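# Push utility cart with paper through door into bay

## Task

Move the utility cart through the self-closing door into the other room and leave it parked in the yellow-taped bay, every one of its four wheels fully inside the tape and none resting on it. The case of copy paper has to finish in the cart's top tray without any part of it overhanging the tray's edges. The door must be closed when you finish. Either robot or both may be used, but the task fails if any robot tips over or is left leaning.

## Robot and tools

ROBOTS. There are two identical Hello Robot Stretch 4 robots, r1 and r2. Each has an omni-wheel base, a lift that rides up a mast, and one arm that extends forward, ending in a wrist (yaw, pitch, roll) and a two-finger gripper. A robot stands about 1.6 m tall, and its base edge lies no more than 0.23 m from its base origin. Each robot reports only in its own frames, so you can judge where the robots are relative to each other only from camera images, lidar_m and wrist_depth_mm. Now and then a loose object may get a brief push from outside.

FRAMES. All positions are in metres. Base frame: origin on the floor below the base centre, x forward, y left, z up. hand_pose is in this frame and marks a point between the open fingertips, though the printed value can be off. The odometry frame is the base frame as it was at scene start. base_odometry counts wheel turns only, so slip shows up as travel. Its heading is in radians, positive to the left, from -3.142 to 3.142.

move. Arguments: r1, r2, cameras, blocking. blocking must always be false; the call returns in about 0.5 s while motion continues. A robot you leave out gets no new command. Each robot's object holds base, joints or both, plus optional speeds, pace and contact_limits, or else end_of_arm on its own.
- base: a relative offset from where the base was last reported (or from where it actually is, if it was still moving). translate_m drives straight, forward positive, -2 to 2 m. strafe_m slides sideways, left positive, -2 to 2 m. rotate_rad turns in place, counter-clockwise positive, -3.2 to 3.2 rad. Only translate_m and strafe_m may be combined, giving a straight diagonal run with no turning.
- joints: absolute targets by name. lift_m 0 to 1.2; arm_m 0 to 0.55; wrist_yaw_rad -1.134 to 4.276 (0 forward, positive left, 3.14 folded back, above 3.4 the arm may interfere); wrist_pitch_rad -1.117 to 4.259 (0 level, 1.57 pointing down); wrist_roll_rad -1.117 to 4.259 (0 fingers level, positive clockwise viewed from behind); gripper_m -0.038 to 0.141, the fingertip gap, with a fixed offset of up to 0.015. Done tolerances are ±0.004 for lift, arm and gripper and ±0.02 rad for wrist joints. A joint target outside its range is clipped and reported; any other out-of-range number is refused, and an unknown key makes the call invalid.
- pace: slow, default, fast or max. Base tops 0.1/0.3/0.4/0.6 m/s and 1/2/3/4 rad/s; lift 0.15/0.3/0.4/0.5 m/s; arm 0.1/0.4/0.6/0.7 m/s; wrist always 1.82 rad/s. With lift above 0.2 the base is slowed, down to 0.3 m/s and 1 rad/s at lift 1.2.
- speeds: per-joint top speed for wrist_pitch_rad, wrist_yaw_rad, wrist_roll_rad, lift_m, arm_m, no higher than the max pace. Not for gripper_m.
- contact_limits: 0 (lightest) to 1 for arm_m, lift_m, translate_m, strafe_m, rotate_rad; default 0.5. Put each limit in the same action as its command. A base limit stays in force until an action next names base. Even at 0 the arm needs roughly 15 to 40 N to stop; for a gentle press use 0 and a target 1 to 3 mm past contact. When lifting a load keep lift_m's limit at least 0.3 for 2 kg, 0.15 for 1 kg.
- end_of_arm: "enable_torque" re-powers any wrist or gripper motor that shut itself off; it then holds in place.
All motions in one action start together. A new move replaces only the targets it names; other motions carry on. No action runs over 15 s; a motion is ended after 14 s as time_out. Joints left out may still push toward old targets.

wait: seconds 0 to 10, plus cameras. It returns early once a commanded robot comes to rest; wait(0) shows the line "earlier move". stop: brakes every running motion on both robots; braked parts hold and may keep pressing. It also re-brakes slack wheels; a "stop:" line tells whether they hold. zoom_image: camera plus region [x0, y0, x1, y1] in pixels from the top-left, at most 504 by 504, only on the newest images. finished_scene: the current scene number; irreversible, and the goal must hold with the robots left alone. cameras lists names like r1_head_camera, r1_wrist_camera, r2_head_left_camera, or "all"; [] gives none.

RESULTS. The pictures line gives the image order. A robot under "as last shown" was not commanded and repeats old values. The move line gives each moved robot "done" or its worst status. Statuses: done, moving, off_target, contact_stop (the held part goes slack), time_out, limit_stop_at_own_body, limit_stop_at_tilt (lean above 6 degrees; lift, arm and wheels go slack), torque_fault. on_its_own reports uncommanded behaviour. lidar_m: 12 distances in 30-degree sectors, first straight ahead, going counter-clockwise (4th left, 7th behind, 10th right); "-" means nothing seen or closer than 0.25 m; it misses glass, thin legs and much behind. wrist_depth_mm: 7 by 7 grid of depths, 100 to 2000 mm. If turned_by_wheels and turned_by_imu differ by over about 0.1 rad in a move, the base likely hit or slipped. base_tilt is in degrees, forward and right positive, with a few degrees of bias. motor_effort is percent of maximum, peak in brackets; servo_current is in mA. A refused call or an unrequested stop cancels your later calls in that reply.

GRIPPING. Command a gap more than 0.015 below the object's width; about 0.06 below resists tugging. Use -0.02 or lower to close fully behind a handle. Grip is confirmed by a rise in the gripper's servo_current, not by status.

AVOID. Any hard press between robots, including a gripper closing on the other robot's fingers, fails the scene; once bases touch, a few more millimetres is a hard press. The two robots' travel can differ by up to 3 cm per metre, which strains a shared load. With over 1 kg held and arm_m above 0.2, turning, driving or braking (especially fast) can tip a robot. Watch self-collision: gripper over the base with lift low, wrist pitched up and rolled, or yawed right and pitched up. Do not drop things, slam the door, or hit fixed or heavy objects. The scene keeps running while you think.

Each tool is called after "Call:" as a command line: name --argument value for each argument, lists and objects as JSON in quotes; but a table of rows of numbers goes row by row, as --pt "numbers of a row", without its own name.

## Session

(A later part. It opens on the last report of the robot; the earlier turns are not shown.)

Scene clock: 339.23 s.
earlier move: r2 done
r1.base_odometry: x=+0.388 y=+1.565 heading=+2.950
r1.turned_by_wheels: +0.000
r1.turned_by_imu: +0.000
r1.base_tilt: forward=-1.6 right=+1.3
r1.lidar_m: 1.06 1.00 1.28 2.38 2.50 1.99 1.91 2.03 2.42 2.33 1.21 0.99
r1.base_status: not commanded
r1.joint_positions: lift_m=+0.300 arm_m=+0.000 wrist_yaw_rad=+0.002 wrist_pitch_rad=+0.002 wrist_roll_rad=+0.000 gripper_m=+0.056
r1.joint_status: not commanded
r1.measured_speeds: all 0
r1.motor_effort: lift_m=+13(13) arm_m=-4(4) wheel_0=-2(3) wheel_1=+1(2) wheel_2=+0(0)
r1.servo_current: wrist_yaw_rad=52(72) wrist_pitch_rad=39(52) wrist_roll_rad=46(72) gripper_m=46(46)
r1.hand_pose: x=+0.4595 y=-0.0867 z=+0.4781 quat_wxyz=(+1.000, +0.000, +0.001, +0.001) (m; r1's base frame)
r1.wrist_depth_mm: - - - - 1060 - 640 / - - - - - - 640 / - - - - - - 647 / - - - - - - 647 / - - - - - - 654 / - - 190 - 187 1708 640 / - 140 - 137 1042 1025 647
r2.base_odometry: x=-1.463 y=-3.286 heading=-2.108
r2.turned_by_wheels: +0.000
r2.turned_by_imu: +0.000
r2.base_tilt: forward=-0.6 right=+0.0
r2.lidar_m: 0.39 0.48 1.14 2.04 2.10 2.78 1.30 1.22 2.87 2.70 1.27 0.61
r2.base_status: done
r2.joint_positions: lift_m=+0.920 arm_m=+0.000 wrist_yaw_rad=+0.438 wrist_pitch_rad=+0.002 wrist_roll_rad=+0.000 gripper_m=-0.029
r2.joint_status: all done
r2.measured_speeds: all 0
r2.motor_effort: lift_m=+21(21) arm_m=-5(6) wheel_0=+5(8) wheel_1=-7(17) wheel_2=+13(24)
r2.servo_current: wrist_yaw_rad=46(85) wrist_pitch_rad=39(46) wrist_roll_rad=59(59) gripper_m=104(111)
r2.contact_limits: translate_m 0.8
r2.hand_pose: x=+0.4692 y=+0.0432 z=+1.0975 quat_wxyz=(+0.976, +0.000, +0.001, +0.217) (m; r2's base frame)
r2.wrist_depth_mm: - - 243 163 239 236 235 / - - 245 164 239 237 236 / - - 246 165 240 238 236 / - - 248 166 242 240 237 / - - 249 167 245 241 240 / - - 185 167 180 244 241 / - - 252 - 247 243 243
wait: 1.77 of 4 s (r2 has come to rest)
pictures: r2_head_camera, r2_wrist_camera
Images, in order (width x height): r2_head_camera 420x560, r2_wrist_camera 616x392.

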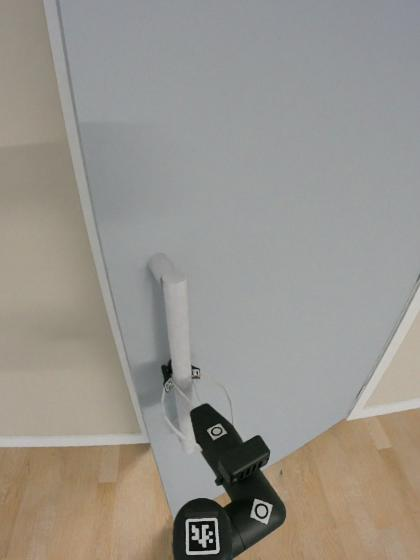

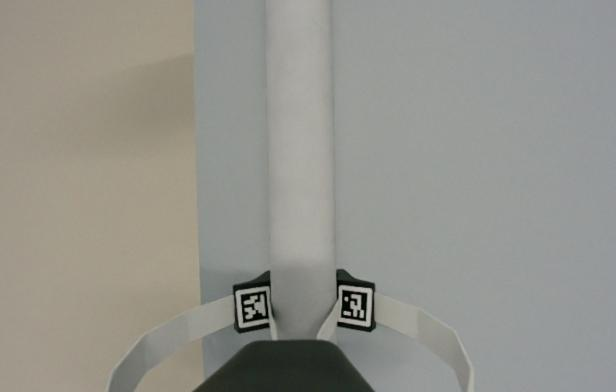

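Call:
move --r2 '{"base":{"translate_m":-0.172,"strafe_m":-0.205},"joints":{"wrist_yaw_rad":0.698},"speeds":{"wrist_yaw_rad":0.2},"contact_limits":{"translate_m":0.8}}' --blocking false --cameras '[]'

Call:
wait --seconds 4 --cameras '["r2_wrist_camera"]'

Call:
move --r2 '{"base":{"translate_m":-0.113,"strafe_m":-0.242},"joints":{"wrist_yaw_rad":0.96},"speeds":{"wrist_yaw_rad":0.2},"contact_limits":{"translate_m":0.8}}' --blocking false --cameras '[]'

Call:
wait --seconds 4 --cameras '["r2_wrist_camera","r2_head_camera"]'

Scene clock: 348.53 s.
move: r2 moving
r1: as last shown
r1.lidar_m: 1.09 1.02 1.30 2.37 2.51 1.97 1.92 2.05 2.41 2.33 1.23 0.96
r1.motor_effort: lift_m=+13(13) arm_m=-4(4) wheel_0=-2(3) wheel_1=+1(1) wheel_2=+0(0)
r1.servo_current: wrist_yaw_rad=39(65) wrist_pitch_rad=46(46) wrist_roll_rad=39(72) gripper_m=46(46)
r1.wrist_depth_mm: - - - - 1098 - 640 / - - - - - - 634 / - - - - - - 647 / - - - - - - 640 / - - - - - - 647 / - - 190 - 187 1661 647 / - 141 - 137 1042 1008 647
r2.base_odometry: x=-1.473 y=-3.257 heading=-2.108
r2.turned_by_wheels: +0.000
r2.turned_by_imu: +0.001
r2.base_tilt: forward=-0.6 right=+0.1
r2.lidar_m: 0.41 0.48 1.18 2.05 2.13 2.78 1.22 1.20 2.84 2.69 1.30 0.60
r2.base_status: translate_m moving; strafe_m moving
r2.joint_positions: lift_m=+0.920 arm_m=+0.000 wrist_yaw_rad=+0.519 wrist_pitch_rad=+0.002 wrist_roll_rad=+0.000 gripper_m=-0.029
r2.joint_status: wrist_yaw_rad moving
r2.measured_speeds: translate_m=-0.081 strafe_m=-0.094 rotate_rad=-0.002 lift_m=+0.000 arm_m=+0.000 wrist_yaw_rad=+0.180 wrist_pitch_rad=+0.000 wrist_roll_rad=+0.000
r2.motor_effort: lift_m=+21(21) arm_m=-5(6) wheel_0=+1(11) wheel_1=-18(18) wheel_2=+20(23)
r2.servo_current: wrist_yaw_rad=13(117) wrist_pitch_rad=46(46) wrist_roll_rad=59(59) gripper_m=104(104)
r2.contact_limits: translate_m 0.8
r2.hand_pose: x=+0.4648 y=+0.0671 z=+1.0975 quat_wxyz=(+0.967, +0.000, +0.001, +0.257) (m; r2's base frame)
r2.wrist_depth_mm: - - 246 162 237 233 229 / - - 247 163 237 234 229 / - - 248 167 239 234 231 / - - 250 165 241 236 233 / - - 250 166 243 237 234 / - - 182 167 182 239 236 / - 123 - - 243 239 236
pictures: none
No camera images: "cameras" was empty.

Scene clock: 350.37 s.
earlier move: r2 done
r1.base_odometry: x=+0.388 y=+1.565 heading=+2.950
r1.turned_by_wheels: +0.000
r1.turned_by_imu: +0.000
r1.base_tilt: forward=-1.6 right=+1.3
r1.lidar_m: 1.11 1.02 1.26 2.37 2.49 1.97 1.91 2.06 2.41 2.32 1.18 0.97
r1.base_status: not commanded
r1.joint_positions: lift_m=+0.300 arm_m=+0.000 wrist_yaw_rad=+0.002 wrist_pitch_rad=+0.002 wrist_roll_rad=+0.000 gripper_m=+0.056
r1.joint_status: not commanded
r1.measured_speeds: all 0
r1.motor_effort: lift_m=+13(13) arm_m=-4(4) wheel_0=-2(3) wheel_1=+1(1) wheel_2=+0(0)
r1.servo_current: wrist_yaw_rad=52(72) wrist_pitch_rad=39(52) wrist_roll_rad=33(72) gripper_m=33(46)
r1.hand_pose: x=+0.4595 y=-0.0867 z=+0.4781 quat_wxyz=(+1.000, +0.000, +0.001, +0.001) (m; r1's base frame)
r1.wrist_depth_mm: - - - - - - 634 / - - - - - - 640 / - - - - - - 647 / - - - - - - 654 / - - - - - - 640 / - - 190 - 188 1661 647 / - 140 - 137 1160 1008 647
r2.base_odometry: x=-1.551 y=-3.034 heading=-2.107
r2.turned_by_wheels: +0.001
r2.turned_by_imu: +0.002
r2.base_tilt: forward=-0.6 right=+0.0
r2.lidar_m: 0.40 0.44 1.41 2.24 2.31 3.05 1.00 1.05 2.66 2.51 1.55 0.77
r2.base_status: done
r2.joint_positions: lift_m=+0.920 arm_m=+0.000 wrist_yaw_rad=+0.700 wrist_pitch_rad=+0.002 wrist_roll_rad=+0.000 gripper_m=-0.029
r2.joint_status: all done
r2.measured_speeds: all 0
r2.motor_effort: lift_m=+21(21) arm_m=-6(6) wheel_0=+7(11) wheel_1=-6(18) wheel_2=+15(23)
r2.servo_current: wrist_yaw_rad=52(117) wrist_pitch_rad=33(46) wrist_roll_rad=46(59) gripper_m=91(104)
r2.contact_limits: translate_m 0.8
r2.hand_pose: x=+0.4478 y=+0.1190 z=+1.0975 quat_wxyz=(+0.939, +0.000, +0.001, +0.343) (m; r2's base frame)
r2.wrist_depth_mm: - - 244 162 237 235 231 / - - 246 163 237 235 233 / - - 247 165 240 236 235 / - - 249 166 241 238 236 / - - 250 167 243 238 236 / - - 185 167 179 241 237 / - 1921 254 - 245 - 239
wait: 1.83 of 4 s (r2 has come to rest)
pictures: r2_wrist_camera
Images, in order (width x height): r2_wrist_camera 616x392.

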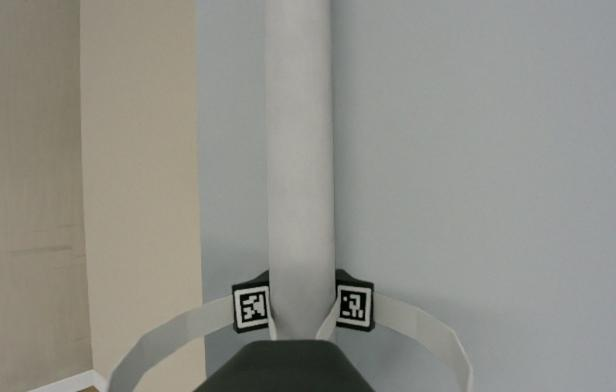

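Scene clock: 350.87 s.
move: r2 moving
r1: as last shown
r1.lidar_m: 1.14 0.98 1.27 2.37 2.49 1.97 1.92 2.05 2.42 2.33 1.21 0.99
r1.motor_effort: lift_m=+13(13) arm_m=-3(4) wheel_0=-2(3) wheel_1=+1(1) wheel_2=+0(0)
r1.servo_current: wrist_yaw_rad=52(65) wrist_pitch_rad=39(46) wrist_roll_rad=52(59) gripper_m=39(46)
r1.wrist_depth_mm: - - - 1255 - - 634 / - - - - - - 634 / - - - - - - 640 / - - - - - - 654 / - - - - - - 654 / - - 190 - 187 1618 647 / - 140 - 143 1138 1042 640
r2.base_odometry: x=-1.569 y=-3.008 heading=-2.106
r2.turned_by_wheels: +0.001
r2.turned_by_imu: +0.001
r2.base_tilt: forward=-0.6 right=+0.0
r2.lidar_m: 0.37 0.38 1.41 2.25 2.34 3.09 0.99 1.06 2.64 2.48 1.54 0.80
r2.base_status: translate_m moving; strafe_m moving
r2.joint_positions: lift_m=+0.920 arm_m=+0.000 wrist_yaw_rad=+0.781 wrist_pitch_rad=+0.002 wrist_roll_rad=+0.000 gripper_m=-0.029
r2.joint_status: wrist_yaw_rad moving
r2.measured_speeds: translate_m=-0.054 strafe_m=-0.111 rotate_rad=+0.002 lift_m=+0.000 arm_m=+0.000 wrist_yaw_rad=+0.179 wrist_pitch_rad=+0.000 wrist_roll_rad=+0.000
r2.motor_effort: lift_m=+21(21) arm_m=-5(6) wheel_0=+3(12) wheel_1=-16(17) wheel_2=+19(20)
r2.servo_current: wrist_yaw_rad=20(72) wrist_pitch_rad=46(46) wrist_roll_rad=46(52) gripper_m=104(111)
r2.contact_limits: translate_m 0.8
r2.hand_pose: x=+0.4374 y=+0.1408 z=+1.0975 quat_wxyz=(+0.925, +0.000, +0.001, +0.380) (m; r2's base frame)
r2.wrist_depth_mm: - - 245 164 236 230 226 / - - 248 165 236 232 228 / - - 249 166 238 234 229 / - - 250 165 240 235 229 / - - 251 166 242 235 231 / - - 181 167 182 236 234 / - - - - 242 236 234
pictures: none
No camera images: "cameras" was empty.

Scene clock: 352.73 s.
earlier move: r2 done
r1.base_odometry: x=+0.388 y=+1.565 heading=+2.950
r1.turned_by_wheels: +0.000
r1.turned_by_imu: +0.000
r1.base_tilt: forward=-1.6 right=+1.2
r1.lidar_m: 1.18 1.00 1.29 2.37 2.52 1.98 1.91 2.05 2.41 2.32 1.20 0.97
r1.base_status: not commanded
r1.joint_positions: lift_m=+0.300 arm_m=+0.000 wrist_yaw_rad=+0.002 wrist_pitch_rad=+0.002 wrist_roll_rad=+0.000 gripper_m=+0.056
r1.joint_status: not commanded
r1.measured_speeds: all 0
r1.motor_effort: lift_m=+13(13) arm_m=-3(4) wheel_0=-3(3) wheel_1=+1(2) wheel_2=+0(0)
r1.servo_current: wrist_yaw_rad=52(65) wrist_pitch_rad=39(52) wrist_roll_rad=59(65) gripper_m=39(52)
r1.hand_pose: x=+0.4595 y=-0.0867 z=+0.4781 quat_wxyz=(+1.000, +0.000, +0.001, +0.001) (m; r1's base frame)
r1.wrist_depth_mm: - - - 1464 - - 634 / - - - - - - 640 / - - - - - - 647 / - - - - - - 640 / - - - - - - 640 / - - 190 1499 187 1661 647 / - 150 1025 154 1182 1025 647
r2.base_odometry: x=-1.701 y=-2.814 heading=-2.105
r2.turned_by_wheels: +0.001
r2.turned_by_imu: +0.002
r2.base_tilt: forward=-0.7 right=+0.0
r2.lidar_m: 0.53 0.39 1.55 2.45 2.53 3.36 0.91 1.01 2.39 2.28 1.70 1.16
r2.base_status: done
r2.joint_positions: lift_m=+0.920 arm_m=+0.000 wrist_yaw_rad=+0.966 wrist_pitch_rad=+0.002 wrist_roll_rad=+0.000 gripper_m=-0.029
r2.joint_status: all done
r2.measured_speeds: all 0
r2.motor_effort: lift_m=+21(21) arm_m=-6(6) wheel_0=+10(14) wheel_1=-2(18) wheel_2=+9(20)
r2.servo_current: wrist_yaw_rad=46(91) wrist_pitch_rad=39(46) wrist_roll_rad=52(59) gripper_m=104(111)
r2.contact_limits: translate_m 0.8
r2.hand_pose: x=+0.4069 y=+0.1875 z=+1.0975 quat_wxyz=(+0.886, +0.000, +0.001, +0.464) (m; r2's base frame)
r2.wrist_depth_mm: - - 247 162 236 231 227 / - - 248 165 236 231 228 / - - 249 164 238 234 229 / - - 250 167 241 236 231 / - - 253 166 242 236 232 / - - 185 167 181 236 233 / - - 254 - 244 236 235
wait: 1.87 of 4 s (r2 has come to rest)
pictures: r2_head_camera, r2_wrist_camera
Images, in order (width x height): r2_head_camera 420x560, r2_wrist_camera 616x392.

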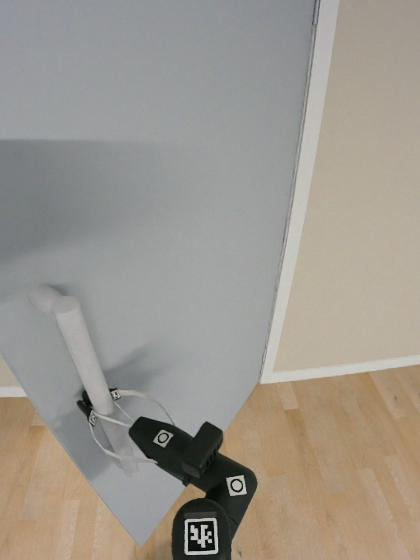

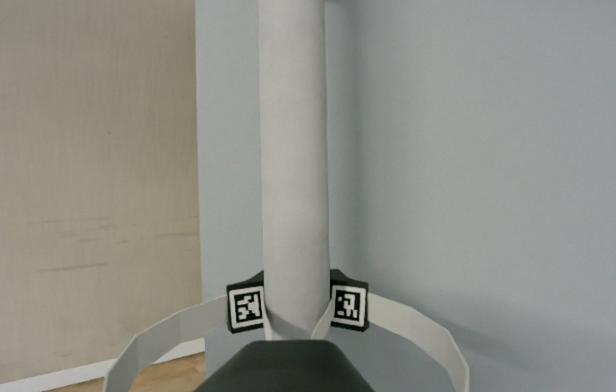

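Call:
move --r2 '{"base":{"translate_m":-0.047,"strafe_m":-0.263},"joints":{"wrist_yaw_rad":1.22},"speeds":{"wrist_yaw_rad":0.2},"contact_limits":{"translate_m":0.8}}' --blocking false --cameras '[]'

Call:
wait --seconds 4 --cameras '["r2_wrist_camera"]'

Call:
move --r2 '{"base":{"translate_m":0.024,"strafe_m":-0.267},"joints":{"wrist_yaw_rad":1.48},"speeds":{"wrist_yaw_rad":0.2},"contact_limits":{"translate_m":0.8}}' --blocking false --cameras '[]'

Call:
wait --seconds 4 --cameras '["r2_wrist_camera","r2_head_camera","r1_head_camera","r1_head_left_camera","r1_head_right_camera","r2_head_right_camera"]'

Scene clock: 360.80 s.
move: r2 moving
r1: as last shown
r1.turned_by_imu: -0.001
r1.base_tilt: forward=-1.5 right=+1.2
r1.lidar_m: 1.19 0.98 1.30 2.37 2.49 1.99 1.90 2.04 2.41 2.32 1.20 0.96
r1.motor_effort: lift_m=+13(13) arm_m=-4(4) wheel_0=-2(3) wheel_1=+1(1) wheel_2=+0(0)
r1.servo_current: wrist_yaw_rad=59(59) wrist_pitch_rad=39(46) wrist_roll_rad=52(65) gripper_m=39(52)
r1.wrist_depth_mm: - - - 1499 - - 640 / - - - - - - 647 / - - - - - - 647 / - - - - - - 647 / - - - - - - 647 / - - 191 1537 187 1708 640 / - 150 1042 153 1160 1025 647
r2.base_odometry: x=-1.727 y=-2.793 heading=-2.104
r2.turned_by_wheels: +0.001
r2.turned_by_imu: +0.003
r2.base_tilt: forward=-0.6 right=+0.0
r2.lidar_m: 0.53 0.37 1.59 2.50 2.57 3.39 0.88 1.01 2.36 2.23 1.72 1.19
r2.base_status: translate_m moving; strafe_m moving
r2.joint_positions: lift_m=+0.920 arm_m=+0.000 wrist_yaw_rad=+1.046 wrist_pitch_rad=+0.002 wrist_roll_rad=+0.000 gripper_m=-0.029
r2.joint_status: wrist_yaw_rad moving
r2.measured_speeds: translate_m=-0.024 strafe_m=-0.128 rotate_rad=-0.001 lift_m=+0.000 arm_m=+0.000 wrist_yaw_rad=+0.197 wrist_pitch_rad=+0.000 wrist_roll_rad=+0.000
r2.motor_effort: lift_m=+21(21) arm_m=-6(6) wheel_0=+18(18) wheel_1=-16(16) wheel_2=+15(16)
r2.servo_current: wrist_yaw_rad=52(59) wrist_pitch_rad=39(46) wrist_roll_rad=46(52) gripper_m=104(104)
r2.contact_limits: translate_m 0.8
r2.hand_pose: x=+0.3912 y=+0.2057 z=+1.0975 quat_wxyz=(+0.866, +0.000, +0.001, +0.499) (m; r2's base frame)
r2.wrist_depth_mm: - - 250 163 235 227 222 / - - 251 164 235 227 223 / - - 253 164 236 229 224 / - - 253 166 237 231 225 / - - 256 167 239 231 226 / - - 184 169 179 231 227 / - - 258 - 239 230 228
pictures: none
No camera images: "cameras" was empty.

Scene clock: 362.60 s.
earlier move: r2 done
r1.base_odometry: x=+0.388 y=+1.565 heading=+2.950
r1.turned_by_wheels: +0.000
r1.turned_by_imu: +0.000
r1.base_tilt: forward=-1.6 right=+1.3
r1.lidar_m: 1.26 1.01 1.31 2.38 2.48 1.98 1.93 2.04 2.39 2.32 1.20 0.98
r1.base_status: not commanded
r1.joint_positions: lift_m=+0.300 arm_m=+0.000 wrist_yaw_rad=+0.002 wrist_pitch_rad=+0.002 wrist_roll_rad=+0.000 gripper_m=+0.056
r1.joint_status: not commanded
r1.measured_speeds: all 0
r1.motor_effort: lift_m=+13(13) arm_m=-4(4) wheel_0=-2(3) wheel_1=+1(2) wheel_2=+0(0)
r1.servo_current: wrist_yaw_rad=59(65) wrist_pitch_rad=52(52) wrist_roll_rad=33(72) gripper_m=46(52)
r1.hand_pose: x=+0.4595 y=-0.0867 z=+0.4781 quat_wxyz=(+1.000, +0.000, +0.001, +0.001) (m; r1's base frame)
r1.wrist_depth_mm: - - - - - - 647 / - - - - - - 640 / - - - - - - 640 / - - - - - - 647 / - - - - - - 647 / - - 193 1808 187 1708 647 / - 151 1118 153 1160 1025 654
r2.base_odometry: x=-1.904 y=-2.640 heading=-2.103
r2.turned_by_wheels: +0.001
r2.turned_by_imu: +0.004
r2.base_tilt: forward=-0.7 right=+0.0
r2.lidar_m: 0.60 0.35 0.41 2.72 2.80 0.88 0.89 3.02 2.11 2.02 1.79 1.27
r2.base_status: done
r2.joint_positions: lift_m=+0.920 arm_m=+0.000 wrist_yaw_rad=+1.232 wrist_pitch_rad=+0.002 wrist_roll_rad=+0.000 gripper_m=-0.029
r2.joint_status: all done
r2.measured_speeds: all 0
r2.motor_effort: lift_m=+21(21) arm_m=-5(6) wheel_0=+17(21) wheel_1=+0(16) wheel_2=+11(16)
r2.servo_current: wrist_yaw_rad=78(91) wrist_pitch_rad=33(46) wrist_roll_rad=46(59) gripper_m=104(111)
r2.contact_limits: translate_m 0.8
r2.hand_pose: x=+0.3493 y=+0.2429 z=+1.0975 quat_wxyz=(+0.816, +0.000, +0.001, +0.578) (m; r2's base frame)
r2.wrist_depth_mm: - - 248 167 233 226 221 / - - 250 163 235 227 223 / - - 251 167 236 229 223 / - - 252 167 238 230 224 / - - 254 168 239 231 226 / - - 183 168 236 231 227 / - - 258 - - 231 229
wait: 1.80 of 4 s (r2 has come to rest)
pictures: r2_wrist_camera
Images, in order (width x height): r2_wrist_camera 616x392.

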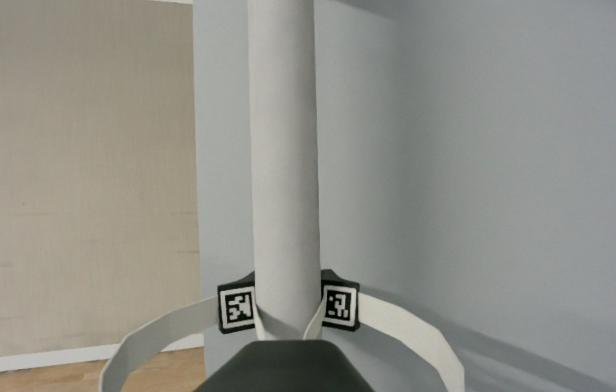

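Scene clock: 363.10 s.
move: r2 moving
r1: as last shown
r1.lidar_m: 1.28 1.01 1.31 2.38 2.52 1.98 1.91 2.06 2.41 2.34 1.19 0.98
r1.motor_effort: lift_m=+13(13) arm_m=-4(4) wheel_0=-2(3) wheel_1=+1(1) wheel_2=+0(0)
r1.servo_current: wrist_yaw_rad=46(52) wrist_pitch_rad=46(46) wrist_roll_rad=46(59) gripper_m=46(46)
r1.wrist_depth_mm: - - 1537 - - - 640 / - - - - - - 634 / - - - - - - 647 / - - - - - - 640 / - - - - - - 654 / - - 192 1708 187 1661 647 / - 152 1078 153 1160 1025 654
r2.base_odometry: x=-1.935 y=-2.625 heading=-2.102
r2.turned_by_wheels: +0.001
r2.turned_by_imu: +0.001
r2.base_tilt: forward=-0.7 right=+0.0
r2.lidar_m: 0.63 0.36 0.39 2.75 2.85 0.90 0.90 2.92 2.11 1.99 1.78 1.27
r2.base_status: translate_m moving; strafe_m moving
r2.joint_positions: lift_m=+0.920 arm_m=+0.000 wrist_yaw_rad=+1.313 wrist_pitch_rad=+0.002 wrist_roll_rad=+0.000 gripper_m=-0.029
r2.joint_status: wrist_yaw_rad moving
r2.measured_speeds: translate_m=+0.012 strafe_m=-0.132 rotate_rad=+0.002 lift_m=+0.000 arm_m=+0.000 wrist_yaw_rad=+0.202 wrist_pitch_rad=+0.000 wrist_roll_rad=+0.000
r2.motor_effort: lift_m=+21(21) arm_m=-4(5) wheel_0=+22(24) wheel_1=-9(12) wheel_2=+0(8)
r2.servo_current: wrist_yaw_rad=104(104) wrist_pitch_rad=39(46) wrist_roll_rad=52(52) gripper_m=104(111)
r2.contact_limits: translate_m 0.8
r2.hand_pose: x=+0.3291 y=+0.2565 z=+1.0975 quat_wxyz=(+0.792, +0.000, +0.001, +0.610) (m; r2's base frame)
r2.wrist_depth_mm: - - 253 163 231 223 216 / - - 254 164 233 224 217 / - - 255 164 235 226 219 / - - 256 167 235 227 220 / - - 257 166 236 227 221 / - - 187 167 181 227 221 / - - 262 - 236 226 224
pictures: none
No camera images: "cameras" was empty.

Scene clock: 364.87 s.
earlier move: r2 done
r1.base_odometry: x=+0.388 y=+1.565 heading=+2.950
r1.turned_by_wheels: +0.000
r1.turned_by_imu: +0.000
r1.base_tilt: forward=-1.6 right=+1.3
r1.lidar_m: 1.42 1.01 1.29 2.36 2.49 1.97 1.92 2.04 2.42 2.34 1.21 0.99
r1.base_status: not commanded
r1.joint_positions: lift_m=+0.300 arm_m=+0.000 wrist_yaw_rad=+0.002 wrist_pitch_rad=+0.002 wrist_roll_rad=+0.000 gripper_m=+0.056
r1.joint_status: not commanded
r1.measured_speeds: all 0
r1.motor_effort: lift_m=+13(13) arm_m=-4(4) wheel_0=-2(3) wheel_1=+1(1) wheel_2=+0(0)
r1.servo_current: wrist_yaw_rad=52(65) wrist_pitch_rad=46(52) wrist_roll_rad=46(65) gripper_m=39(52)
r1.hand_pose: x=+0.4595 y=-0.0867 z=+0.4781 quat_wxyz=(+1.000, +0.000, +0.001, +0.001) (m; r1's base frame)
r1.wrist_depth_mm: - - - - - - 634 / - - - - - - 640 / - - - - - - 647 / - - - - - - 654 / - - - - - - 647 / - - 191 1808 188 1661 654 / - 152 1098 153 1160 1008 640
r2.base_odometry: x=-2.146 y=-2.525 heading=-2.102
r2.turned_by_wheels: +0.000
r2.turned_by_imu: +0.010
r2.base_tilt: forward=-0.7 right=+0.0
r2.lidar_m: 0.82 0.33 0.33 2.99 3.10 0.97 0.98 2.62 1.84 1.76 1.73 1.26
r2.base_status: done
r2.joint_positions: lift_m=+0.920 arm_m=+0.000 wrist_yaw_rad=+1.501 wrist_pitch_rad=+0.002 wrist_roll_rad=+0.000 gripper_m=-0.029
r2.joint_status: all done
r2.measured_speeds: all 0
r2.on_its_own: wrist_yaw_rad is at rest, and its servo_current (124 mA) is outside its rest range (0 to 104 mA)
r2.motor_effort: lift_m=+21(21) arm_m=+4(5) wheel_0=+16(27) wheel_1=+5(12) wheel_2=-5(8)
r2.servo_current: wrist_yaw_rad=124(143) wrist_pitch_rad=46(46) wrist_roll_rad=46(65) gripper_m=98(111)
r2.contact_limits: translate_m 0.8
r2.hand_pose: x=+0.2783 y=+0.2816 z=+1.0975 quat_wxyz=(+0.731, -0.001, +0.001, +0.682) (m; r2's base frame)
r2.wrist_depth_mm: - - 248 234 228 218 213 / - - 251 236 229 220 213 / - - 251 236 230 222 216 / - - 254 237 233 223 216 / - - 255 204 234 224 218 / - - 178 167 230 225 218 / - - 259 - 236 224 219
wait: 1.77 of 4 s (r2 has come to rest)
pictures: r1_head_camera, r1_head_left_camera, r1_head_right_camera, r2_head_camera, r2_head_right_camera, r2_wrist_camera
Images, in order (width x height): r1_head_camera 420x560, r1_head_left_camera 420x672, r1_head_right_camera 420x672, r2_head_camera 420x560, r2_head_right_camera 420x672, r2_wrist_camera 616x392.

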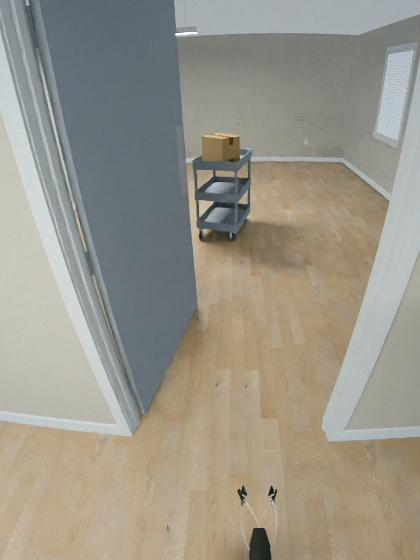

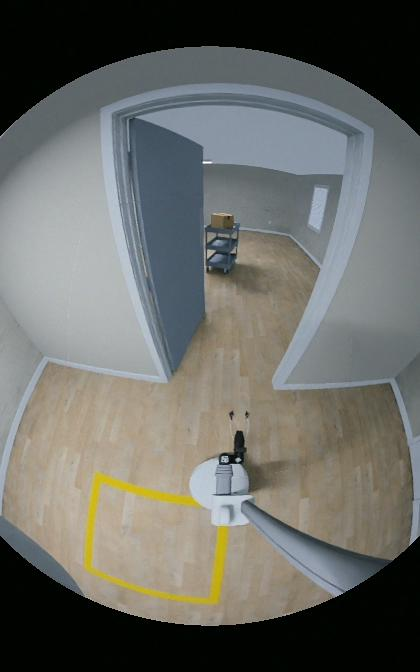

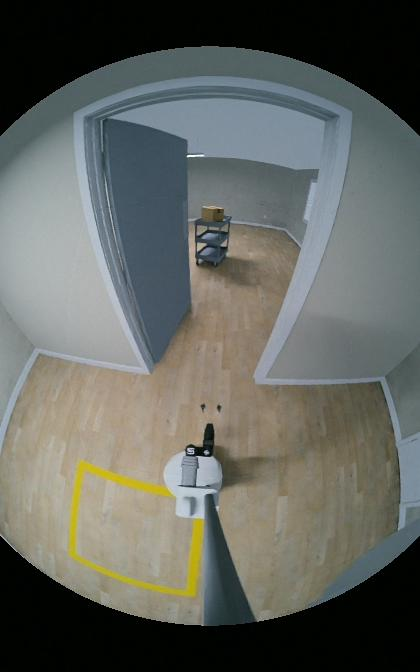

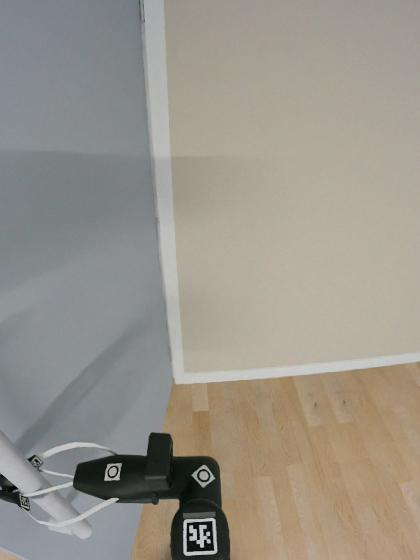

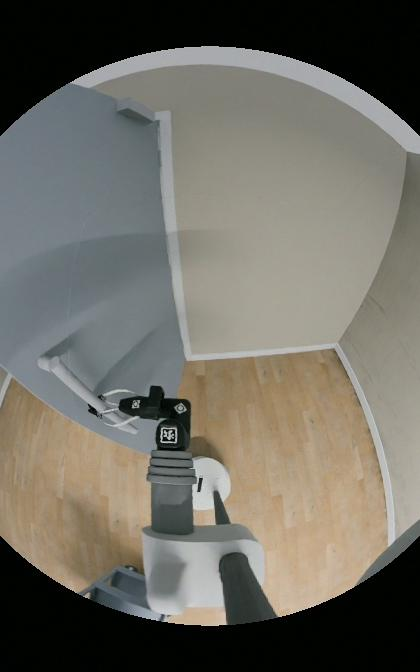

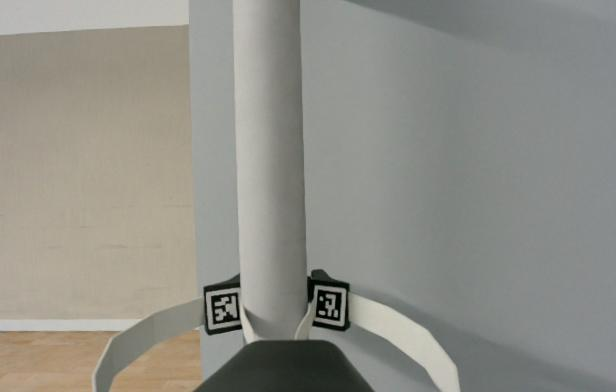

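Call:
zoom_image --camera "r1_head_left_camera" --region '[0, 330, 420, 630]'

Call:
zoom_image --camera "r1_head_right_camera" --region '[0, 330, 420, 630]'

Scaled by 1.200 from the camera's 420x672 image, which has a finer 600x960 frame.

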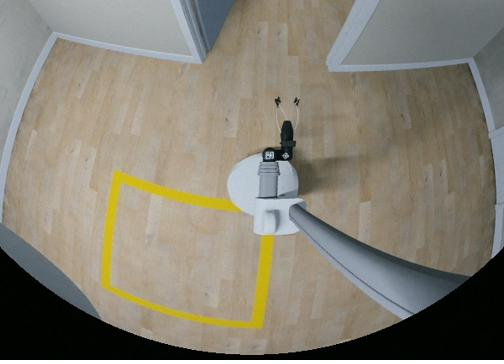

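Scaled by 1.200 from the camera's 420x672 image, which has a finer 600x960 frame.

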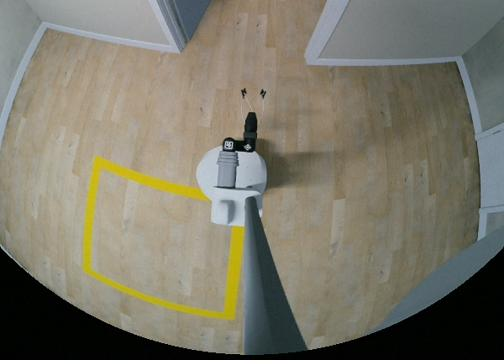

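Call:
move --r1 '{"base":{"rotate_rad":2.2},"joints":{"lift_m":1.1,"wrist_pitch_rad":1.1},"pace":"fast"}' --blocking false --cameras '[]'

Call:
wait --seconds 5 --cameras '["r1_wrist_camera","r1_head_camera"]'

Scene clock: 393.07 s.
move: r1 moving
r1.base_odometry: x=+0.388 y=+1.565 heading=-2.954
r1.turned_by_wheels: +0.378
r1.turned_by_imu: +0.379
r1.base_tilt: forward=-1.6 right=+1.3
r1.lidar_m: 1.03 1.12 2.37 2.42 2.08 1.92 1.96 2.54 2.34 1.43 0.98 1.95
r1.base_status: rotate_rad moving
r1.joint_positions: lift_m=+0.363 arm_m=+0.000 wrist_yaw_rad=+0.002 wrist_pitch_rad=+0.637 wrist_roll_rad=+0.000 gripper_m=+0.056
r1.joint_status: lift_m moving; wrist_pitch_rad moving
r1.measured_speeds: translate_m=-0.001 strafe_m=-0.001 rotate_rad=+1.461 lift_m=+0.243 arm_m=+0.000 wrist_yaw_rad=+0.000 wrist_pitch_rad=+1.818 wrist_roll_rad=+0.000
r1.motor_effort: lift_m=+26(28) arm_m=-4(4) wheel_0=-7(10) wheel_1=-9(9) wheel_2=-9(9)
r1.servo_current: wrist_yaw_rad=46(72) wrist_pitch_rad=85(85) wrist_roll_rad=52(72) gripper_m=39(46)
r1.hand_pose: x=+0.4029 y=-0.0869 z=+0.3693 quat_wxyz=(+0.950, +0.000, +0.313, +0.001) (m; r1's base frame)
r1.wrist_depth_mm: - 723 - - - - - / - 778 - - 1661 1661 1708 / - 854 - 1205 1229 1255 1229 / 931 917 960 976 976 960 960 / 798 809 798 788 798 788 778 / 668 676 194 683 187 691 661 / 609 569 569 153 585 569 591
r2.base_odometry: x=-2.146 y=-2.525 heading=-2.102
r2.turned_by_wheels: +0.000
r2.turned_by_imu: +0.001
r2.base_tilt: forward=-0.7 right=+0.1
r2.lidar_m: 0.85 0.31 0.35 2.97 3.10 0.98 0.98 2.59 1.86 1.74 1.78 1.27
r2.base_status: not commanded
r2.joint_positions: lift_m=+0.920 arm_m=+0.000 wrist_yaw_rad=+1.501 wrist_pitch_rad=+0.002 wrist_roll_rad=+0.000 gripper_m=-0.029
r2.joint_status: not commanded
r2.measured_speeds: all 0
r2.motor_effort: lift_m=+21(21) arm_m=+4(4) wheel_0=+16(16) wheel_1=+5(6) wheel_2=-5(5)
r2.servo_current: wrist_yaw_rad=117(124) wrist_pitch_rad=39(46) wrist_roll_rad=52(65) gripper_m=91(98)
r2.contact_limits: translate_m 0.8
r2.hand_pose: x=+0.2783 y=+0.2816 z=+1.0975 quat_wxyz=(+0.731, -0.001, +0.001, +0.682) (m; r2's base frame)
r2.wrist_depth_mm: - - 248 234 229 219 212 / - - 251 236 229 220 213 / - - 252 236 231 224 216 / - - 253 237 232 223 216 / - - 254 204 234 224 218 / - - 178 167 230 225 218 / - - 259 - 236 224 220
pictures: none
No camera images: "cameras" was empty.

Scene clock: 395.67 s.
earlier move: r1 done
r1.base_odometry: x=+0.388 y=+1.565 heading=-1.133
r1.turned_by_wheels: +1.821
r1.turned_by_imu: +1.832
r1.base_tilt: forward=-1.6 right=+1.3
r1.lidar_m: 2.42 1.93 1.90 2.09 2.32 2.31 1.10 0.97 1.22 1.01 1.41 2.36
r1.base_status: done
r1.joint_positions: lift_m=+1.100 arm_m=+0.000 wrist_yaw_rad=+0.002 wrist_pitch_rad=+1.099 wrist_roll_rad=+0.000 gripper_m=+0.056
r1.joint_status: all done
r1.measured_speeds: all 0
r1.motor_effort: lift_m=+24(29) arm_m=-4(4) wheel_0=-1(11) wheel_1=+1(10) wheel_2=-1(10)
r1.servo_current: wrist_yaw_rad=39(72) wrist_pitch_rad=39(85) wrist_roll_rad=52(72) gripper_m=39(46)
r1.hand_pose: x=+0.3022 y=-0.0871 z=+1.0209 quat_wxyz=(+0.853, -0.001, +0.522, +0.001) (m; r1's base frame)
r1.wrist_depth_mm: 1756 1808 1756 1808 1708 1756 1661 / 1618 1661 1576 1576 1576 1576 1618 / 1499 1499 1464 1464 1464 1499 1464 / 1397 1366 1366 1366 1397 1366 1397 / 1308 1281 1308 1281 1281 1281 1281 / 1205 1205 192 1182 188 1205 1205 / 1160 1098 1138 143 1138 1138 1160
r2.base_odometry: x=-2.146 y=-2.525 heading=-2.102
r2.turned_by_wheels: +0.000
r2.turned_by_imu: +0.000
r2.base_tilt: forward=-0.7 right=+0.1
r2.lidar_m: 0.84 0.29 0.33 2.99 3.06 0.98 0.97 2.58 1.84 1.74 1.77 1.25
r2.base_status: not commanded
r2.joint_positions: lift_m=+0.920 arm_m=+0.000 wrist_yaw_rad=+1.501 wrist_pitch_rad=+0.002 wrist_roll_rad=+0.000 gripper_m=-0.029
r2.joint_status: not commanded
r2.measured_speeds: all 0
r2.on_its_own: wrist_yaw_rad is at rest, and its servo_current (124 mA) is outside its rest range (0 to 104 mA)
r2.motor_effort: lift_m=+21(21) arm_m=+4(4) wheel_0=+16(17) wheel_1=+5(6) wheel_2=-5(5)
r2.servo_current: wrist_yaw_rad=124(137) wrist_pitch_rad=39(52) wrist_roll_rad=52(65) gripper_m=104(111)
r2.contact_limits: translate_m 0.8
r2.hand_pose: x=+0.2783 y=+0.2816 z=+1.0975 quat_wxyz=(+0.731, -0.001, +0.001, +0.682) (m; r2's base frame)
r2.wrist_depth_mm: - - 248 233 229 220 213 / - - 251 236 229 220 213 / - - 251 236 230 222 216 / - - 253 237 233 223 216 / - - 255 204 234 223 218 / - - 178 168 231 225 218 / - - 259 - 235 224 220
wait: 2.60 of 5 s (r1 has come to rest)
pictures: r1_head_camera, r1_wrist_camera
Images, in order (width x height): r1_head_camera 420x560, r1_wrist_camera 616x392.

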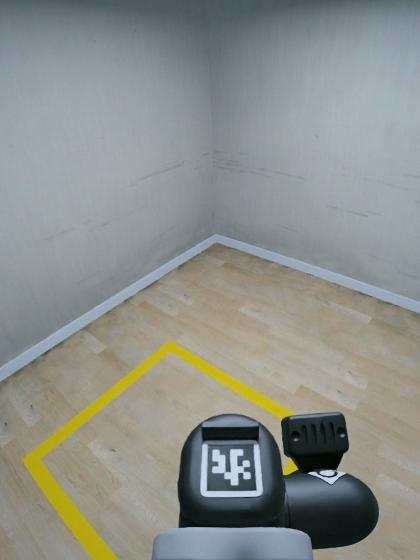

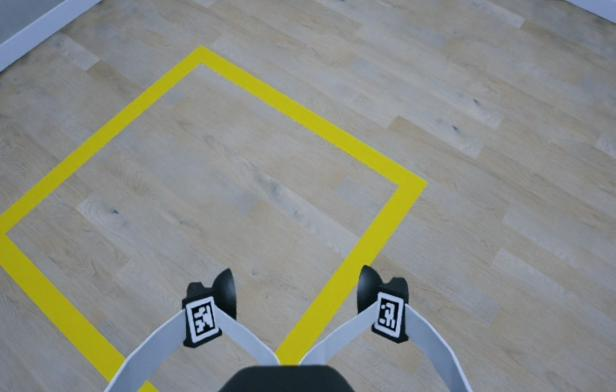

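Call:
move --r1 '{"base":{"rotate_rad":-2.2},"joints":{"lift_m":0.75,"wrist_pitch_rad":0.6},"pace":"fast"}' --blocking false --cameras '[]'

Call:
wait --seconds 4 --cameras '["r1_head_camera"]'

Scene clock: 451.60 s.
move: r1 moving
r1.base_odometry: x=+0.388 y=+1.565 heading=-1.296
r1.turned_by_wheels: -0.164
r1.turned_by_imu: -0.165
r1.base_tilt: forward=-1.6 right=+1.2
r1.lidar_m: 2.44 2.02 1.90 1.97 2.41 2.29 1.31 1.00 1.65 1.00 1.20 2.38
r1.base_status: rotate_rad moving
r1.joint_positions: lift_m=+1.037 arm_m=+0.000 wrist_yaw_rad=+0.002 wrist_pitch_rad=+0.614 wrist_roll_rad=+0.000 gripper_m=+0.056
r1.joint_status: lift_m moving; wrist_pitch_rad moving
r1.measured_speeds: translate_m=+0.000 strafe_m=+0.000 rotate_rad=-0.635 lift_m=-0.243 arm_m=+0.000 wrist_yaw_rad=+0.000 wrist_pitch_rad=-0.377 wrist_roll_rad=+0.000
r1.motor_effort: lift_m=+10(22) arm_m=-4(4) wheel_0=+6(8) wheel_1=+6(8) wheel_2=+6(6)
r1.servo_current: wrist_yaw_rad=52(59) wrist_pitch_rad=65(130) wrist_roll_rad=33(59) gripper_m=39(46)
r1.hand_pose: x=+0.4069 y=-0.0869 z=+1.0495 quat_wxyz=(+0.953, +0.000, +0.302, +0.001) (m; r1's base frame)
r1.wrist_depth_mm: - - - - - - - / - - - - - - - / - - - - - - - / 1921 - - - - - - / 1708 1708 1708 1661 1708 1708 1661 / 1464 1464 194 1499 188 1464 1464 / 1308 1255 1281 154 1229 1281 1308
r2.base_odometry: x=-2.146 y=-2.525 heading=-2.102
r2.turned_by_wheels: +0.000
r2.turned_by_imu: +0.001
r2.base_tilt: forward=-0.7 right=+0.0
r2.lidar_m: 0.84 0.34 0.31 2.99 3.10 0.98 0.98 2.63 1.85 1.74 1.77 1.23
r2.base_status: not commanded
r2.joint_positions: lift_m=+0.920 arm_m=+0.000 wrist_yaw_rad=+1.501 wrist_pitch_rad=+0.002 wrist_roll_rad=+0.000 gripper_m=-0.029
r2.joint_status: not commanded
r2.measured_speeds: all 0
r2.motor_effort: lift_m=+21(21) arm_m=+4(4) wheel_0=+16(17) wheel_1=+5(6) wheel_2=-5(5)
r2.servo_current: wrist_yaw_rad=117(130) wrist_pitch_rad=46(46) wrist_roll_rad=46(46) gripper_m=104(104)
r2.contact_limits: translate_m 0.8
r2.hand_pose: x=+0.2783 y=+0.2816 z=+1.0975 quat_wxyz=(+0.731, -0.001, +0.001, +0.682) (m; r2's base frame)
r2.wrist_depth_mm: - - 248 233 228 219 213 / - - 250 236 229 220 213 / - - 252 236 231 222 216 / - - 251 237 232 224 216 / - - 255 203 234 224 218 / - - 178 167 230 225 218 / - - 259 - 236 224 220
pictures: none
No camera images: "cameras" was empty.

Scene clock: 454.07 s.
earlier move: r1 done
r1.base_odometry: x=+0.388 y=+1.565 heading=+2.951
r1.turned_by_wheels: -2.036
r1.turned_by_imu: -2.047
r1.base_tilt: forward=-1.6 right=+1.3
r1.lidar_m: 1.41 1.02 1.30 2.36 2.50 1.98 1.89 2.04 2.41 2.34 1.20 0.96
r1.base_status: done
r1.joint_positions: lift_m=+0.750 arm_m=+0.000 wrist_yaw_rad=+0.002 wrist_pitch_rad=+0.606 wrist_roll_rad=+0.000 gripper_m=+0.056
r1.joint_status: all done
r1.measured_speeds: all 0
r1.motor_effort: lift_m=+14(22) arm_m=-4(4) wheel_0=+2(9) wheel_1=+2(8) wheel_2=+1(7)
r1.servo_current: wrist_yaw_rad=46(72) wrist_pitch_rad=46(130) wrist_roll_rad=33(59) gripper_m=39(46)
r1.hand_pose: x=+0.4082 y=-0.0869 z=+0.7645 quat_wxyz=(+0.955, +0.000, +0.298, +0.001) (m; r1's base frame)
r1.wrist_depth_mm: - - - - - - 615 / - - - - - - 647 / - - 1921 - - 1921 - / - - 1661 1618 1576 1464 - / - 1308 1336 1366 1336 931 - / - 1160 192 1160 187 991 - / 1025 960 976 153 991 960 976
r2.base_odometry: x=-2.146 y=-2.525 heading=-2.102
r2.turned_by_wheels: +0.000
r2.turned_by_imu: +0.000
r2.base_tilt: forward=-0.7 right=+0.1
r2.lidar_m: 0.82 0.30 0.35 2.99 3.07 0.96 0.97 2.59 1.88 1.76 1.74 1.26
r2.base_status: not commanded
r2.joint_positions: lift_m=+0.920 arm_m=+0.000 wrist_yaw_rad=+1.501 wrist_pitch_rad=+0.002 wrist_roll_rad=+0.000 gripper_m=-0.029
r2.joint_status: not commanded
r2.measured_speeds: all 0
r2.on_its_own: wrist_yaw_rad is at rest, and its servo_current (130 mA) is outside its rest range (0 to 104 mA)
r2.motor_effort: lift_m=+21(21) arm_m=+4(4) wheel_0=+16(17) wheel_1=+6(6) wheel_2=-5(5)
r2.servo_current: wrist_yaw_rad=130(130) wrist_pitch_rad=46(46) wrist_roll_rad=46(59) gripper_m=98(111)
r2.contact_limits: translate_m 0.8
r2.hand_pose: x=+0.2783 y=+0.2816 z=+1.0975 quat_wxyz=(+0.731, -0.001, +0.001, +0.682) (m; r2's base frame)
r2.wrist_depth_mm: - - 249 233 228 220 213 / - - 251 235 229 220 213 / - - 251 236 231 222 216 / - - 252 237 234 224 216 / - - 254 203 233 224 217 / - - 178 167 230 225 218 / - - 260 - 235 224 220
wait: 2.47 of 4 s (r1 has come to rest)
pictures: r1_head_camera
Images, in order (width x height): r1_head_camera 420x560.

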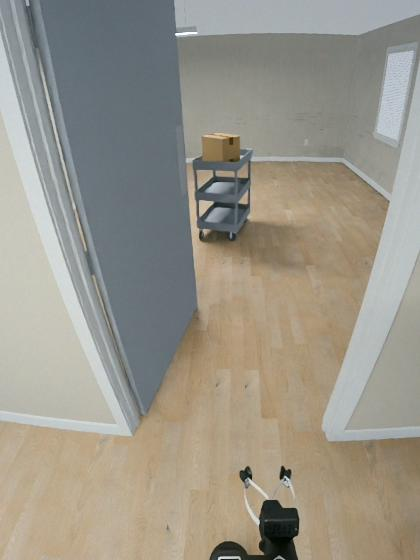

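Call:
move --r1 '{"base":{"translate_m":0.9,"strafe_m":-0.14},"pace":"fast"}' --blocking false --cameras '[]'

Call:
wait --seconds 5 --cameras '["r1_head_camera","r1_head_left_camera"]'

Scene clock: 466.77 s.
move: r1 moving
r1.base_odometry: x=+0.345 y=+1.581 heading=+2.951
r1.turned_by_wheels: +0.000
r1.turned_by_imu: +0.000
r1.base_tilt: forward=-1.6 right=+1.2
r1.lidar_m: 1.39 0.98 1.23 2.38 2.49 2.04 1.94 2.10 2.42 2.33 1.14 0.96
r1.base_status: translate_m moving; strafe_m moving
r1.joint_positions: lift_m=+0.750 arm_m=+0.000 wrist_yaw_rad=+0.002 wrist_pitch_rad=+0.606 wrist_roll_rad=+0.000 gripper_m=+0.056
r1.joint_status: not commanded
r1.measured_speeds: translate_m=+0.175 strafe_m=-0.027 rotate_rad=-0.008 lift_m=+0.000 arm_m=+0.000 wrist_yaw_rad=+0.000 wrist_pitch_rad=+0.000 wrist_roll_rad=+0.000
r1.motor_effort: lift_m=+14(14) arm_m=-4(4) wheel_0=+8(12) wheel_1=+5(7) wheel_2=-12(12)
r1.servo_current: wrist_yaw_rad=52(59) wrist_pitch_rad=52(52) wrist_roll_rad=39(65) gripper_m=39(52)
r1.hand_pose: x=+0.4082 y=-0.0869 z=+0.7645 quat_wxyz=(+0.955, +0.000, +0.298, +0.001) (m; r1's base frame)
r1.wrist_depth_mm: - - - - - - 585 / - - - - - - 621 / - - 1808 - - 1921 661 / - - 1576 1618 1618 1464 - / - 1336 1336 1366 1366 917 - / - 1118 192 1138 188 946 - / 976 960 976 153 1008 946 976
r2.base_odometry: x=-2.146 y=-2.525 heading=-2.102
r2.turned_by_wheels: +0.000
r2.turned_by_imu: +0.001
r2.base_tilt: forward=-0.7 right=+0.1
r2.lidar_m: 0.81 0.33 0.34 2.98 3.08 0.97 1.00 2.61 1.85 1.74 1.75 1.23
r2.base_status: not commanded
r2.joint_positions: lift_m=+0.920 arm_m=+0.000 wrist_yaw_rad=+1.501 wrist_pitch_rad=+0.002 wrist_roll_rad=+0.000 gripper_m=-0.029
r2.joint_status: not commanded
r2.measured_speeds: all 0
r2.motor_effort: lift_m=+21(21) arm_m=+4(5) wheel_0=+16(16) wheel_1=+5(6) wheel_2=-5(5)
r2.servo_current: wrist_yaw_rad=124(137) wrist_pitch_rad=33(46) wrist_roll_rad=46(52) gripper_m=98(104)
r2.contact_limits: translate_m 0.8
r2.hand_pose: x=+0.2783 y=+0.2816 z=+1.0975 quat_wxyz=(+0.731, -0.001, +0.001, +0.682) (m; r2's base frame)
r2.wrist_depth_mm: - - 248 233 229 220 213 / - - 251 236 229 221 214 / - - 252 236 231 223 215 / - - 253 237 233 223 217 / - - 254 204 234 224 218 / - - 178 168 231 226 219 / - - 258 - 235 224 220
pictures: none
No camera images: "cameras" was empty.

Scene clock: 469.93 s.
earlier move: r1 done
r1.base_odometry: x=-0.469 y=+1.873 heading=+2.951
r1.turned_by_wheels: +0.000
r1.turned_by_imu: +0.000
r1.base_tilt: forward=-1.6 right=+1.3
r1.lidar_m: 2.12 0.68 0.57 0.59 2.59 2.91 2.81 2.98 2.30 0.33 2.35 3.29
r1.base_status: done
r1.joint_positions: lift_m=+0.750 arm_m=+0.000 wrist_yaw_rad=+0.002 wrist_pitch_rad=+0.606 wrist_roll_rad=+0.000 gripper_m=+0.056
r1.joint_status: not commanded
r1.measured_speeds: all 0
r1.motor_effort: lift_m=+14(14) arm_m=-4(4) wheel_0=+1(12) wheel_1=+0(8) wheel_2=+2(12)
r1.servo_current: wrist_yaw_rad=33(78) wrist_pitch_rad=46(59) wrist_roll_rad=46(72) gripper_m=46(52)
r1.hand_pose: x=+0.4082 y=-0.0869 z=+0.7645 quat_wxyz=(+0.955, +0.000, +0.298, +0.001) (m; r1's base frame)
r1.wrist_depth_mm: - - - - - - - / - - - - - - - / - - - - - - - / - 1576 1576 1576 1576 1576 1576 / - 1229 1336 1336 1336 1308 1308 / - 1118 191 1138 187 1138 1138 / - 931 960 153 991 991 991
r2.base_odometry: x=-2.146 y=-2.525 heading=-2.102
r2.turned_by_wheels: +0.000
r2.turned_by_imu: +0.000
r2.base_tilt: forward=-0.7 right=+0.1
r2.lidar_m: 0.84 0.29 0.35 2.98 3.08 0.98 0.97 2.59 1.86 1.75 1.76 1.25
r2.base_status: not commanded
r2.joint_positions: lift_m=+0.920 arm_m=+0.000 wrist_yaw_rad=+1.501 wrist_pitch_rad=+0.002 wrist_roll_rad=+0.000 gripper_m=-0.029
r2.joint_status: not commanded
r2.measured_speeds: all 0
r2.on_its_own: wrist_yaw_rad is at rest, and its servo_current (124 mA) is outside its rest range (0 to 104 mA)
r2.motor_effort: lift_m=+21(21) arm_m=+4(5) wheel_0=+16(17) wheel_1=+5(6) wheel_2=-5(5)
r2.servo_current: wrist_yaw_rad=124(137) wrist_pitch_rad=39(46) wrist_roll_rad=39(59) gripper_m=104(111)
r2.contact_limits: translate_m 0.8
r2.hand_pose: x=+0.2783 y=+0.2816 z=+1.0975 quat_wxyz=(+0.731, -0.001, +0.001, +0.682) (m; r2's base frame)
r2.wrist_depth_mm: - - 249 234 228 220 213 / - - 249 236 229 220 214 / - - 251 236 230 224 215 / - - 253 237 233 223 216 / - - 254 204 234 224 217 / - - 178 168 230 224 218 / - - 257 - 234 224 220
wait: 3.17 of 5 s (r1 has come to rest)
pictures: r1_head_camera, r1_head_left_camera
Images, in order (width x height): r1_head_camera 420x560, r1_head_left_camera 420x672.

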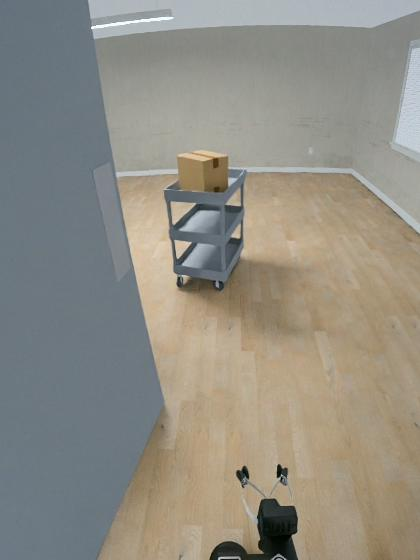

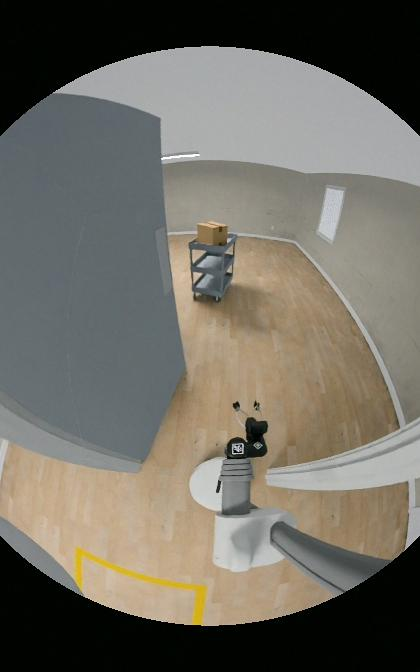

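Call:
zoom_image --camera "r1_head_camera" --region '[140, 130, 270, 300]'

Scaled by 2.965 from the camera's 420x560 image, which has a finer 600x800 frame.

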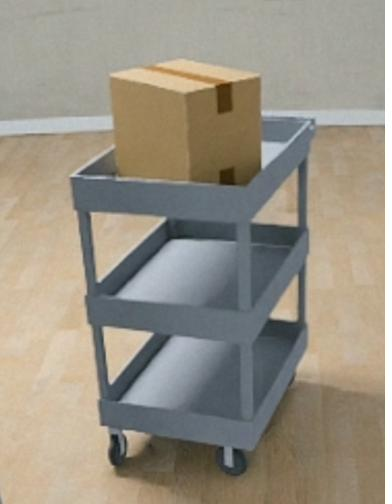

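Call:
move --r1 '{"base":{"translate_m":1.3,"strafe_m":0.08},"joints":{"lift_m":1.02,"wrist_pitch_rad":1.57,"gripper_m":0.1,"arm_m":0.25},"pace":"fast"}' --blocking false --cameras '[]'

Call:
wait --seconds 6 --cameras '["r1_head_camera","r1_wrist_camera"]'

Scene clock: 490.03 s.
move: r1 moving
r1.base_odometry: x=-0.514 y=+1.879 heading=+2.951
r1.turned_by_wheels: +0.000
r1.turned_by_imu: +0.000
r1.base_tilt: forward=-1.6 right=+1.3
r1.lidar_m: 2.07 0.67 0.56 0.56 2.61 2.93 2.87 3.03 2.42 0.33 2.35 3.30
r1.base_status: translate_m moving; strafe_m moving
r1.joint_positions: lift_m=+0.813 arm_m=+0.076 wrist_yaw_rad=+0.002 wrist_pitch_rad=+1.237 wrist_roll_rad=+0.000 gripper_m=+0.075
r1.joint_status: lift_m moving; arm_m moving; wrist_pitch_rad moving; gripper_m moving
r1.measured_speeds: translate_m=+0.176 strafe_m=+0.009 rotate_rad=-0.004 lift_m=+0.243 arm_m=+0.292 wrist_yaw_rad=+0.000 wrist_pitch_rad=+1.819 wrist_roll_rad=+0.000
r1.motor_effort: lift_m=+27(28) arm_m=+7(8) wheel_0=+7(9) wheel_1=+8(8) wheel_2=-11(11)
r1.servo_current: wrist_yaw_rad=59(65) wrist_pitch_rad=65(72) wrist_roll_rad=39(65) gripper_m=85(85)
r1.hand_pose: x=+0.3416 y=-0.0872 z=+0.7185 quat_wxyz=(+0.815, -0.001, +0.580, +0.001) (m; r1's base frame)
r1.wrist_depth_mm: - 1229 1229 1229 1229 1255 1255 / - 1138 1160 1160 1160 1118 1138 / - 1042 1060 1078 1098 1078 1098 / - 1008 1025 1008 1008 1008 1008 / 931 946 946 960 946 946 960 / 904 904 196 904 190 891 891 / 842 842 842 151 866 866 854
r2.base_odometry: x=-2.146 y=-2.525 heading=-2.102
r2.turned_by_wheels: +0.000
r2.turned_by_imu: +0.001
r2.base_tilt: forward=-0.7 right=+0.0
r2.lidar_m: 0.87 0.32 0.34 2.98 3.10 0.96 0.97 2.62 1.86 1.74 1.78 1.23
r2.base_status: not commanded
r2.joint_positions: lift_m=+0.920 arm_m=+0.000 wrist_yaw_rad=+1.501 wrist_pitch_rad=+0.002 wrist_roll_rad=+0.000 gripper_m=-0.029
r2.joint_status: not commanded
r2.measured_speeds: all 0
r2.motor_effort: lift_m=+21(21) arm_m=+4(4) wheel_0=+16(16) wheel_1=+5(6) wheel_2=-5(5)
r2.servo_current: wrist_yaw_rad=124(130) wrist_pitch_rad=46(46) wrist_roll_rad=46(59) gripper_m=98(111)
r2.contact_limits: translate_m 0.8
r2.hand_pose: x=+0.2783 y=+0.2816 z=+1.0975 quat_wxyz=(+0.731, -0.001, +0.001, +0.682) (m; r2's base frame)
r2.wrist_depth_mm: - - 249 233 229 220 213 / - - 251 236 229 220 213 / - - 251 236 231 223 216 / - - 253 237 232 224 217 / - - 254 204 235 224 219 / - - 178 167 231 225 219 / - - 259 - 235 224 219
pictures: none
No camera images: "cameras" was empty.

Scene clock: 494.17 s.
earlier move: r1 done
r1.base_odometry: x=-1.761 y=+2.041 heading=+2.951
r1.turned_by_wheels: +0.000
r1.turned_by_imu: +0.001
r1.base_tilt: forward=-1.6 right=+1.2
r1.lidar_m: 0.82 0.99 0.41 0.40 0.31 0.42 4.22 1.26 1.75 2.36 2.49 3.48
r1.base_status: done
r1.joint_positions: lift_m=+1.020 arm_m=+0.250 wrist_yaw_rad=+0.002 wrist_pitch_rad=+1.568 wrist_roll_rad=+0.000 gripper_m=+0.100
r1.joint_status: all done
r1.measured_speeds: all 0
r1.motor_effort: lift_m=+24(29) arm_m=+4(8) wheel_0=+1(9) wheel_1=+0(9) wheel_2=+1(12)
r1.servo_current: wrist_yaw_rad=52(72) wrist_pitch_rad=39(72) wrist_roll_rad=33(65) gripper_m=39(85)
r1.hand_pose: x=+0.4218 y=-0.0874 z=+0.9094 quat_wxyz=(+0.708, -0.001, +0.706, +0.001) (m; r1's base frame)
r1.wrist_depth_mm: 1138 1118 1118 1118 1118 1118 1118 / 1118 1138 1138 1138 1138 1098 1118 / 1118 1118 1138 1138 1138 1118 1138 / 1118 1118 1118 1138 1138 1118 1098 / 1138 1138 1160 1138 1118 1138 1160 / 917 1042 214 1138 198 1118 1160 / 917 946 931 145 1138 1118 1138
r2.base_odometry: x=-2.146 y=-2.525 heading=-2.102
r2.turned_by_wheels: +0.000
r2.turned_by_imu: +0.001
r2.base_tilt: forward=-0.8 right=+0.0
r2.lidar_m: 0.84 0.31 0.30 0.39 0.51 0.97 0.98 2.57 1.86 1.75 1.72 1.27
r2.base_status: not commanded
r2.joint_positions: lift_m=+0.920 arm_m=+0.000 wrist_yaw_rad=+1.501 wrist_pitch_rad=+0.002 wrist_roll_rad=+0.000 gripper_m=-0.029
r2.joint_status: not commanded
r2.measured_speeds: all 0
r2.on_its_own: wrist_yaw_rad is at rest, and its servo_current (124 mA) is outside its rest range (0 to 104 mA)
r2.motor_effort: lift_m=+21(21) arm_m=+4(4) wheel_0=+16(17) wheel_1=+5(6) wheel_2=-5(5)
r2.servo_current: wrist_yaw_rad=124(137) wrist_pitch_rad=39(52) wrist_roll_rad=39(59) gripper_m=91(111)
r2.contact_limits: translate_m 0.8
r2.hand_pose: x=+0.2783 y=+0.2816 z=+1.0975 quat_wxyz=(+0.731, -0.001, +0.001, +0.682) (m; r2's base frame)
r2.wrist_depth_mm: - - 248 234 228 219 213 / 517 521 250 236 229 220 213 / - - 251 236 231 224 216 / - - 253 237 233 224 217 / - - 254 203 234 224 219 / - - 179 167 230 225 218 / - - 258 - 234 224 220
wait: 4.13 of 6 s (r1 has come to rest)
pictures: r1_head_camera, r1_wrist_camera
Images, in order (width x height): r1_head_camera 420x560, r1_wrist_camera 616x392.

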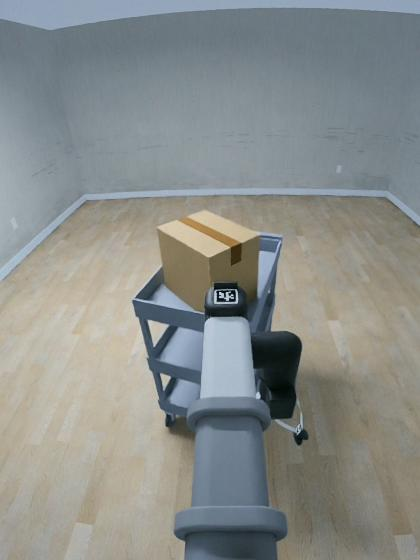

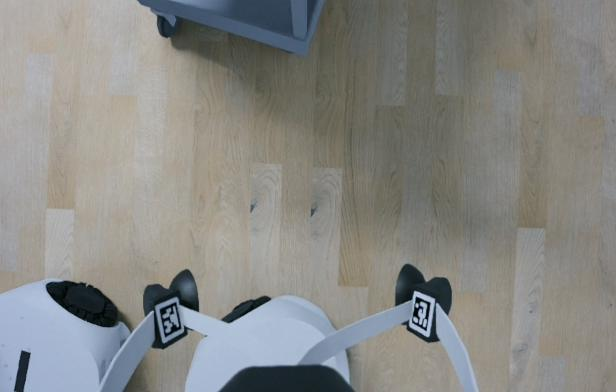

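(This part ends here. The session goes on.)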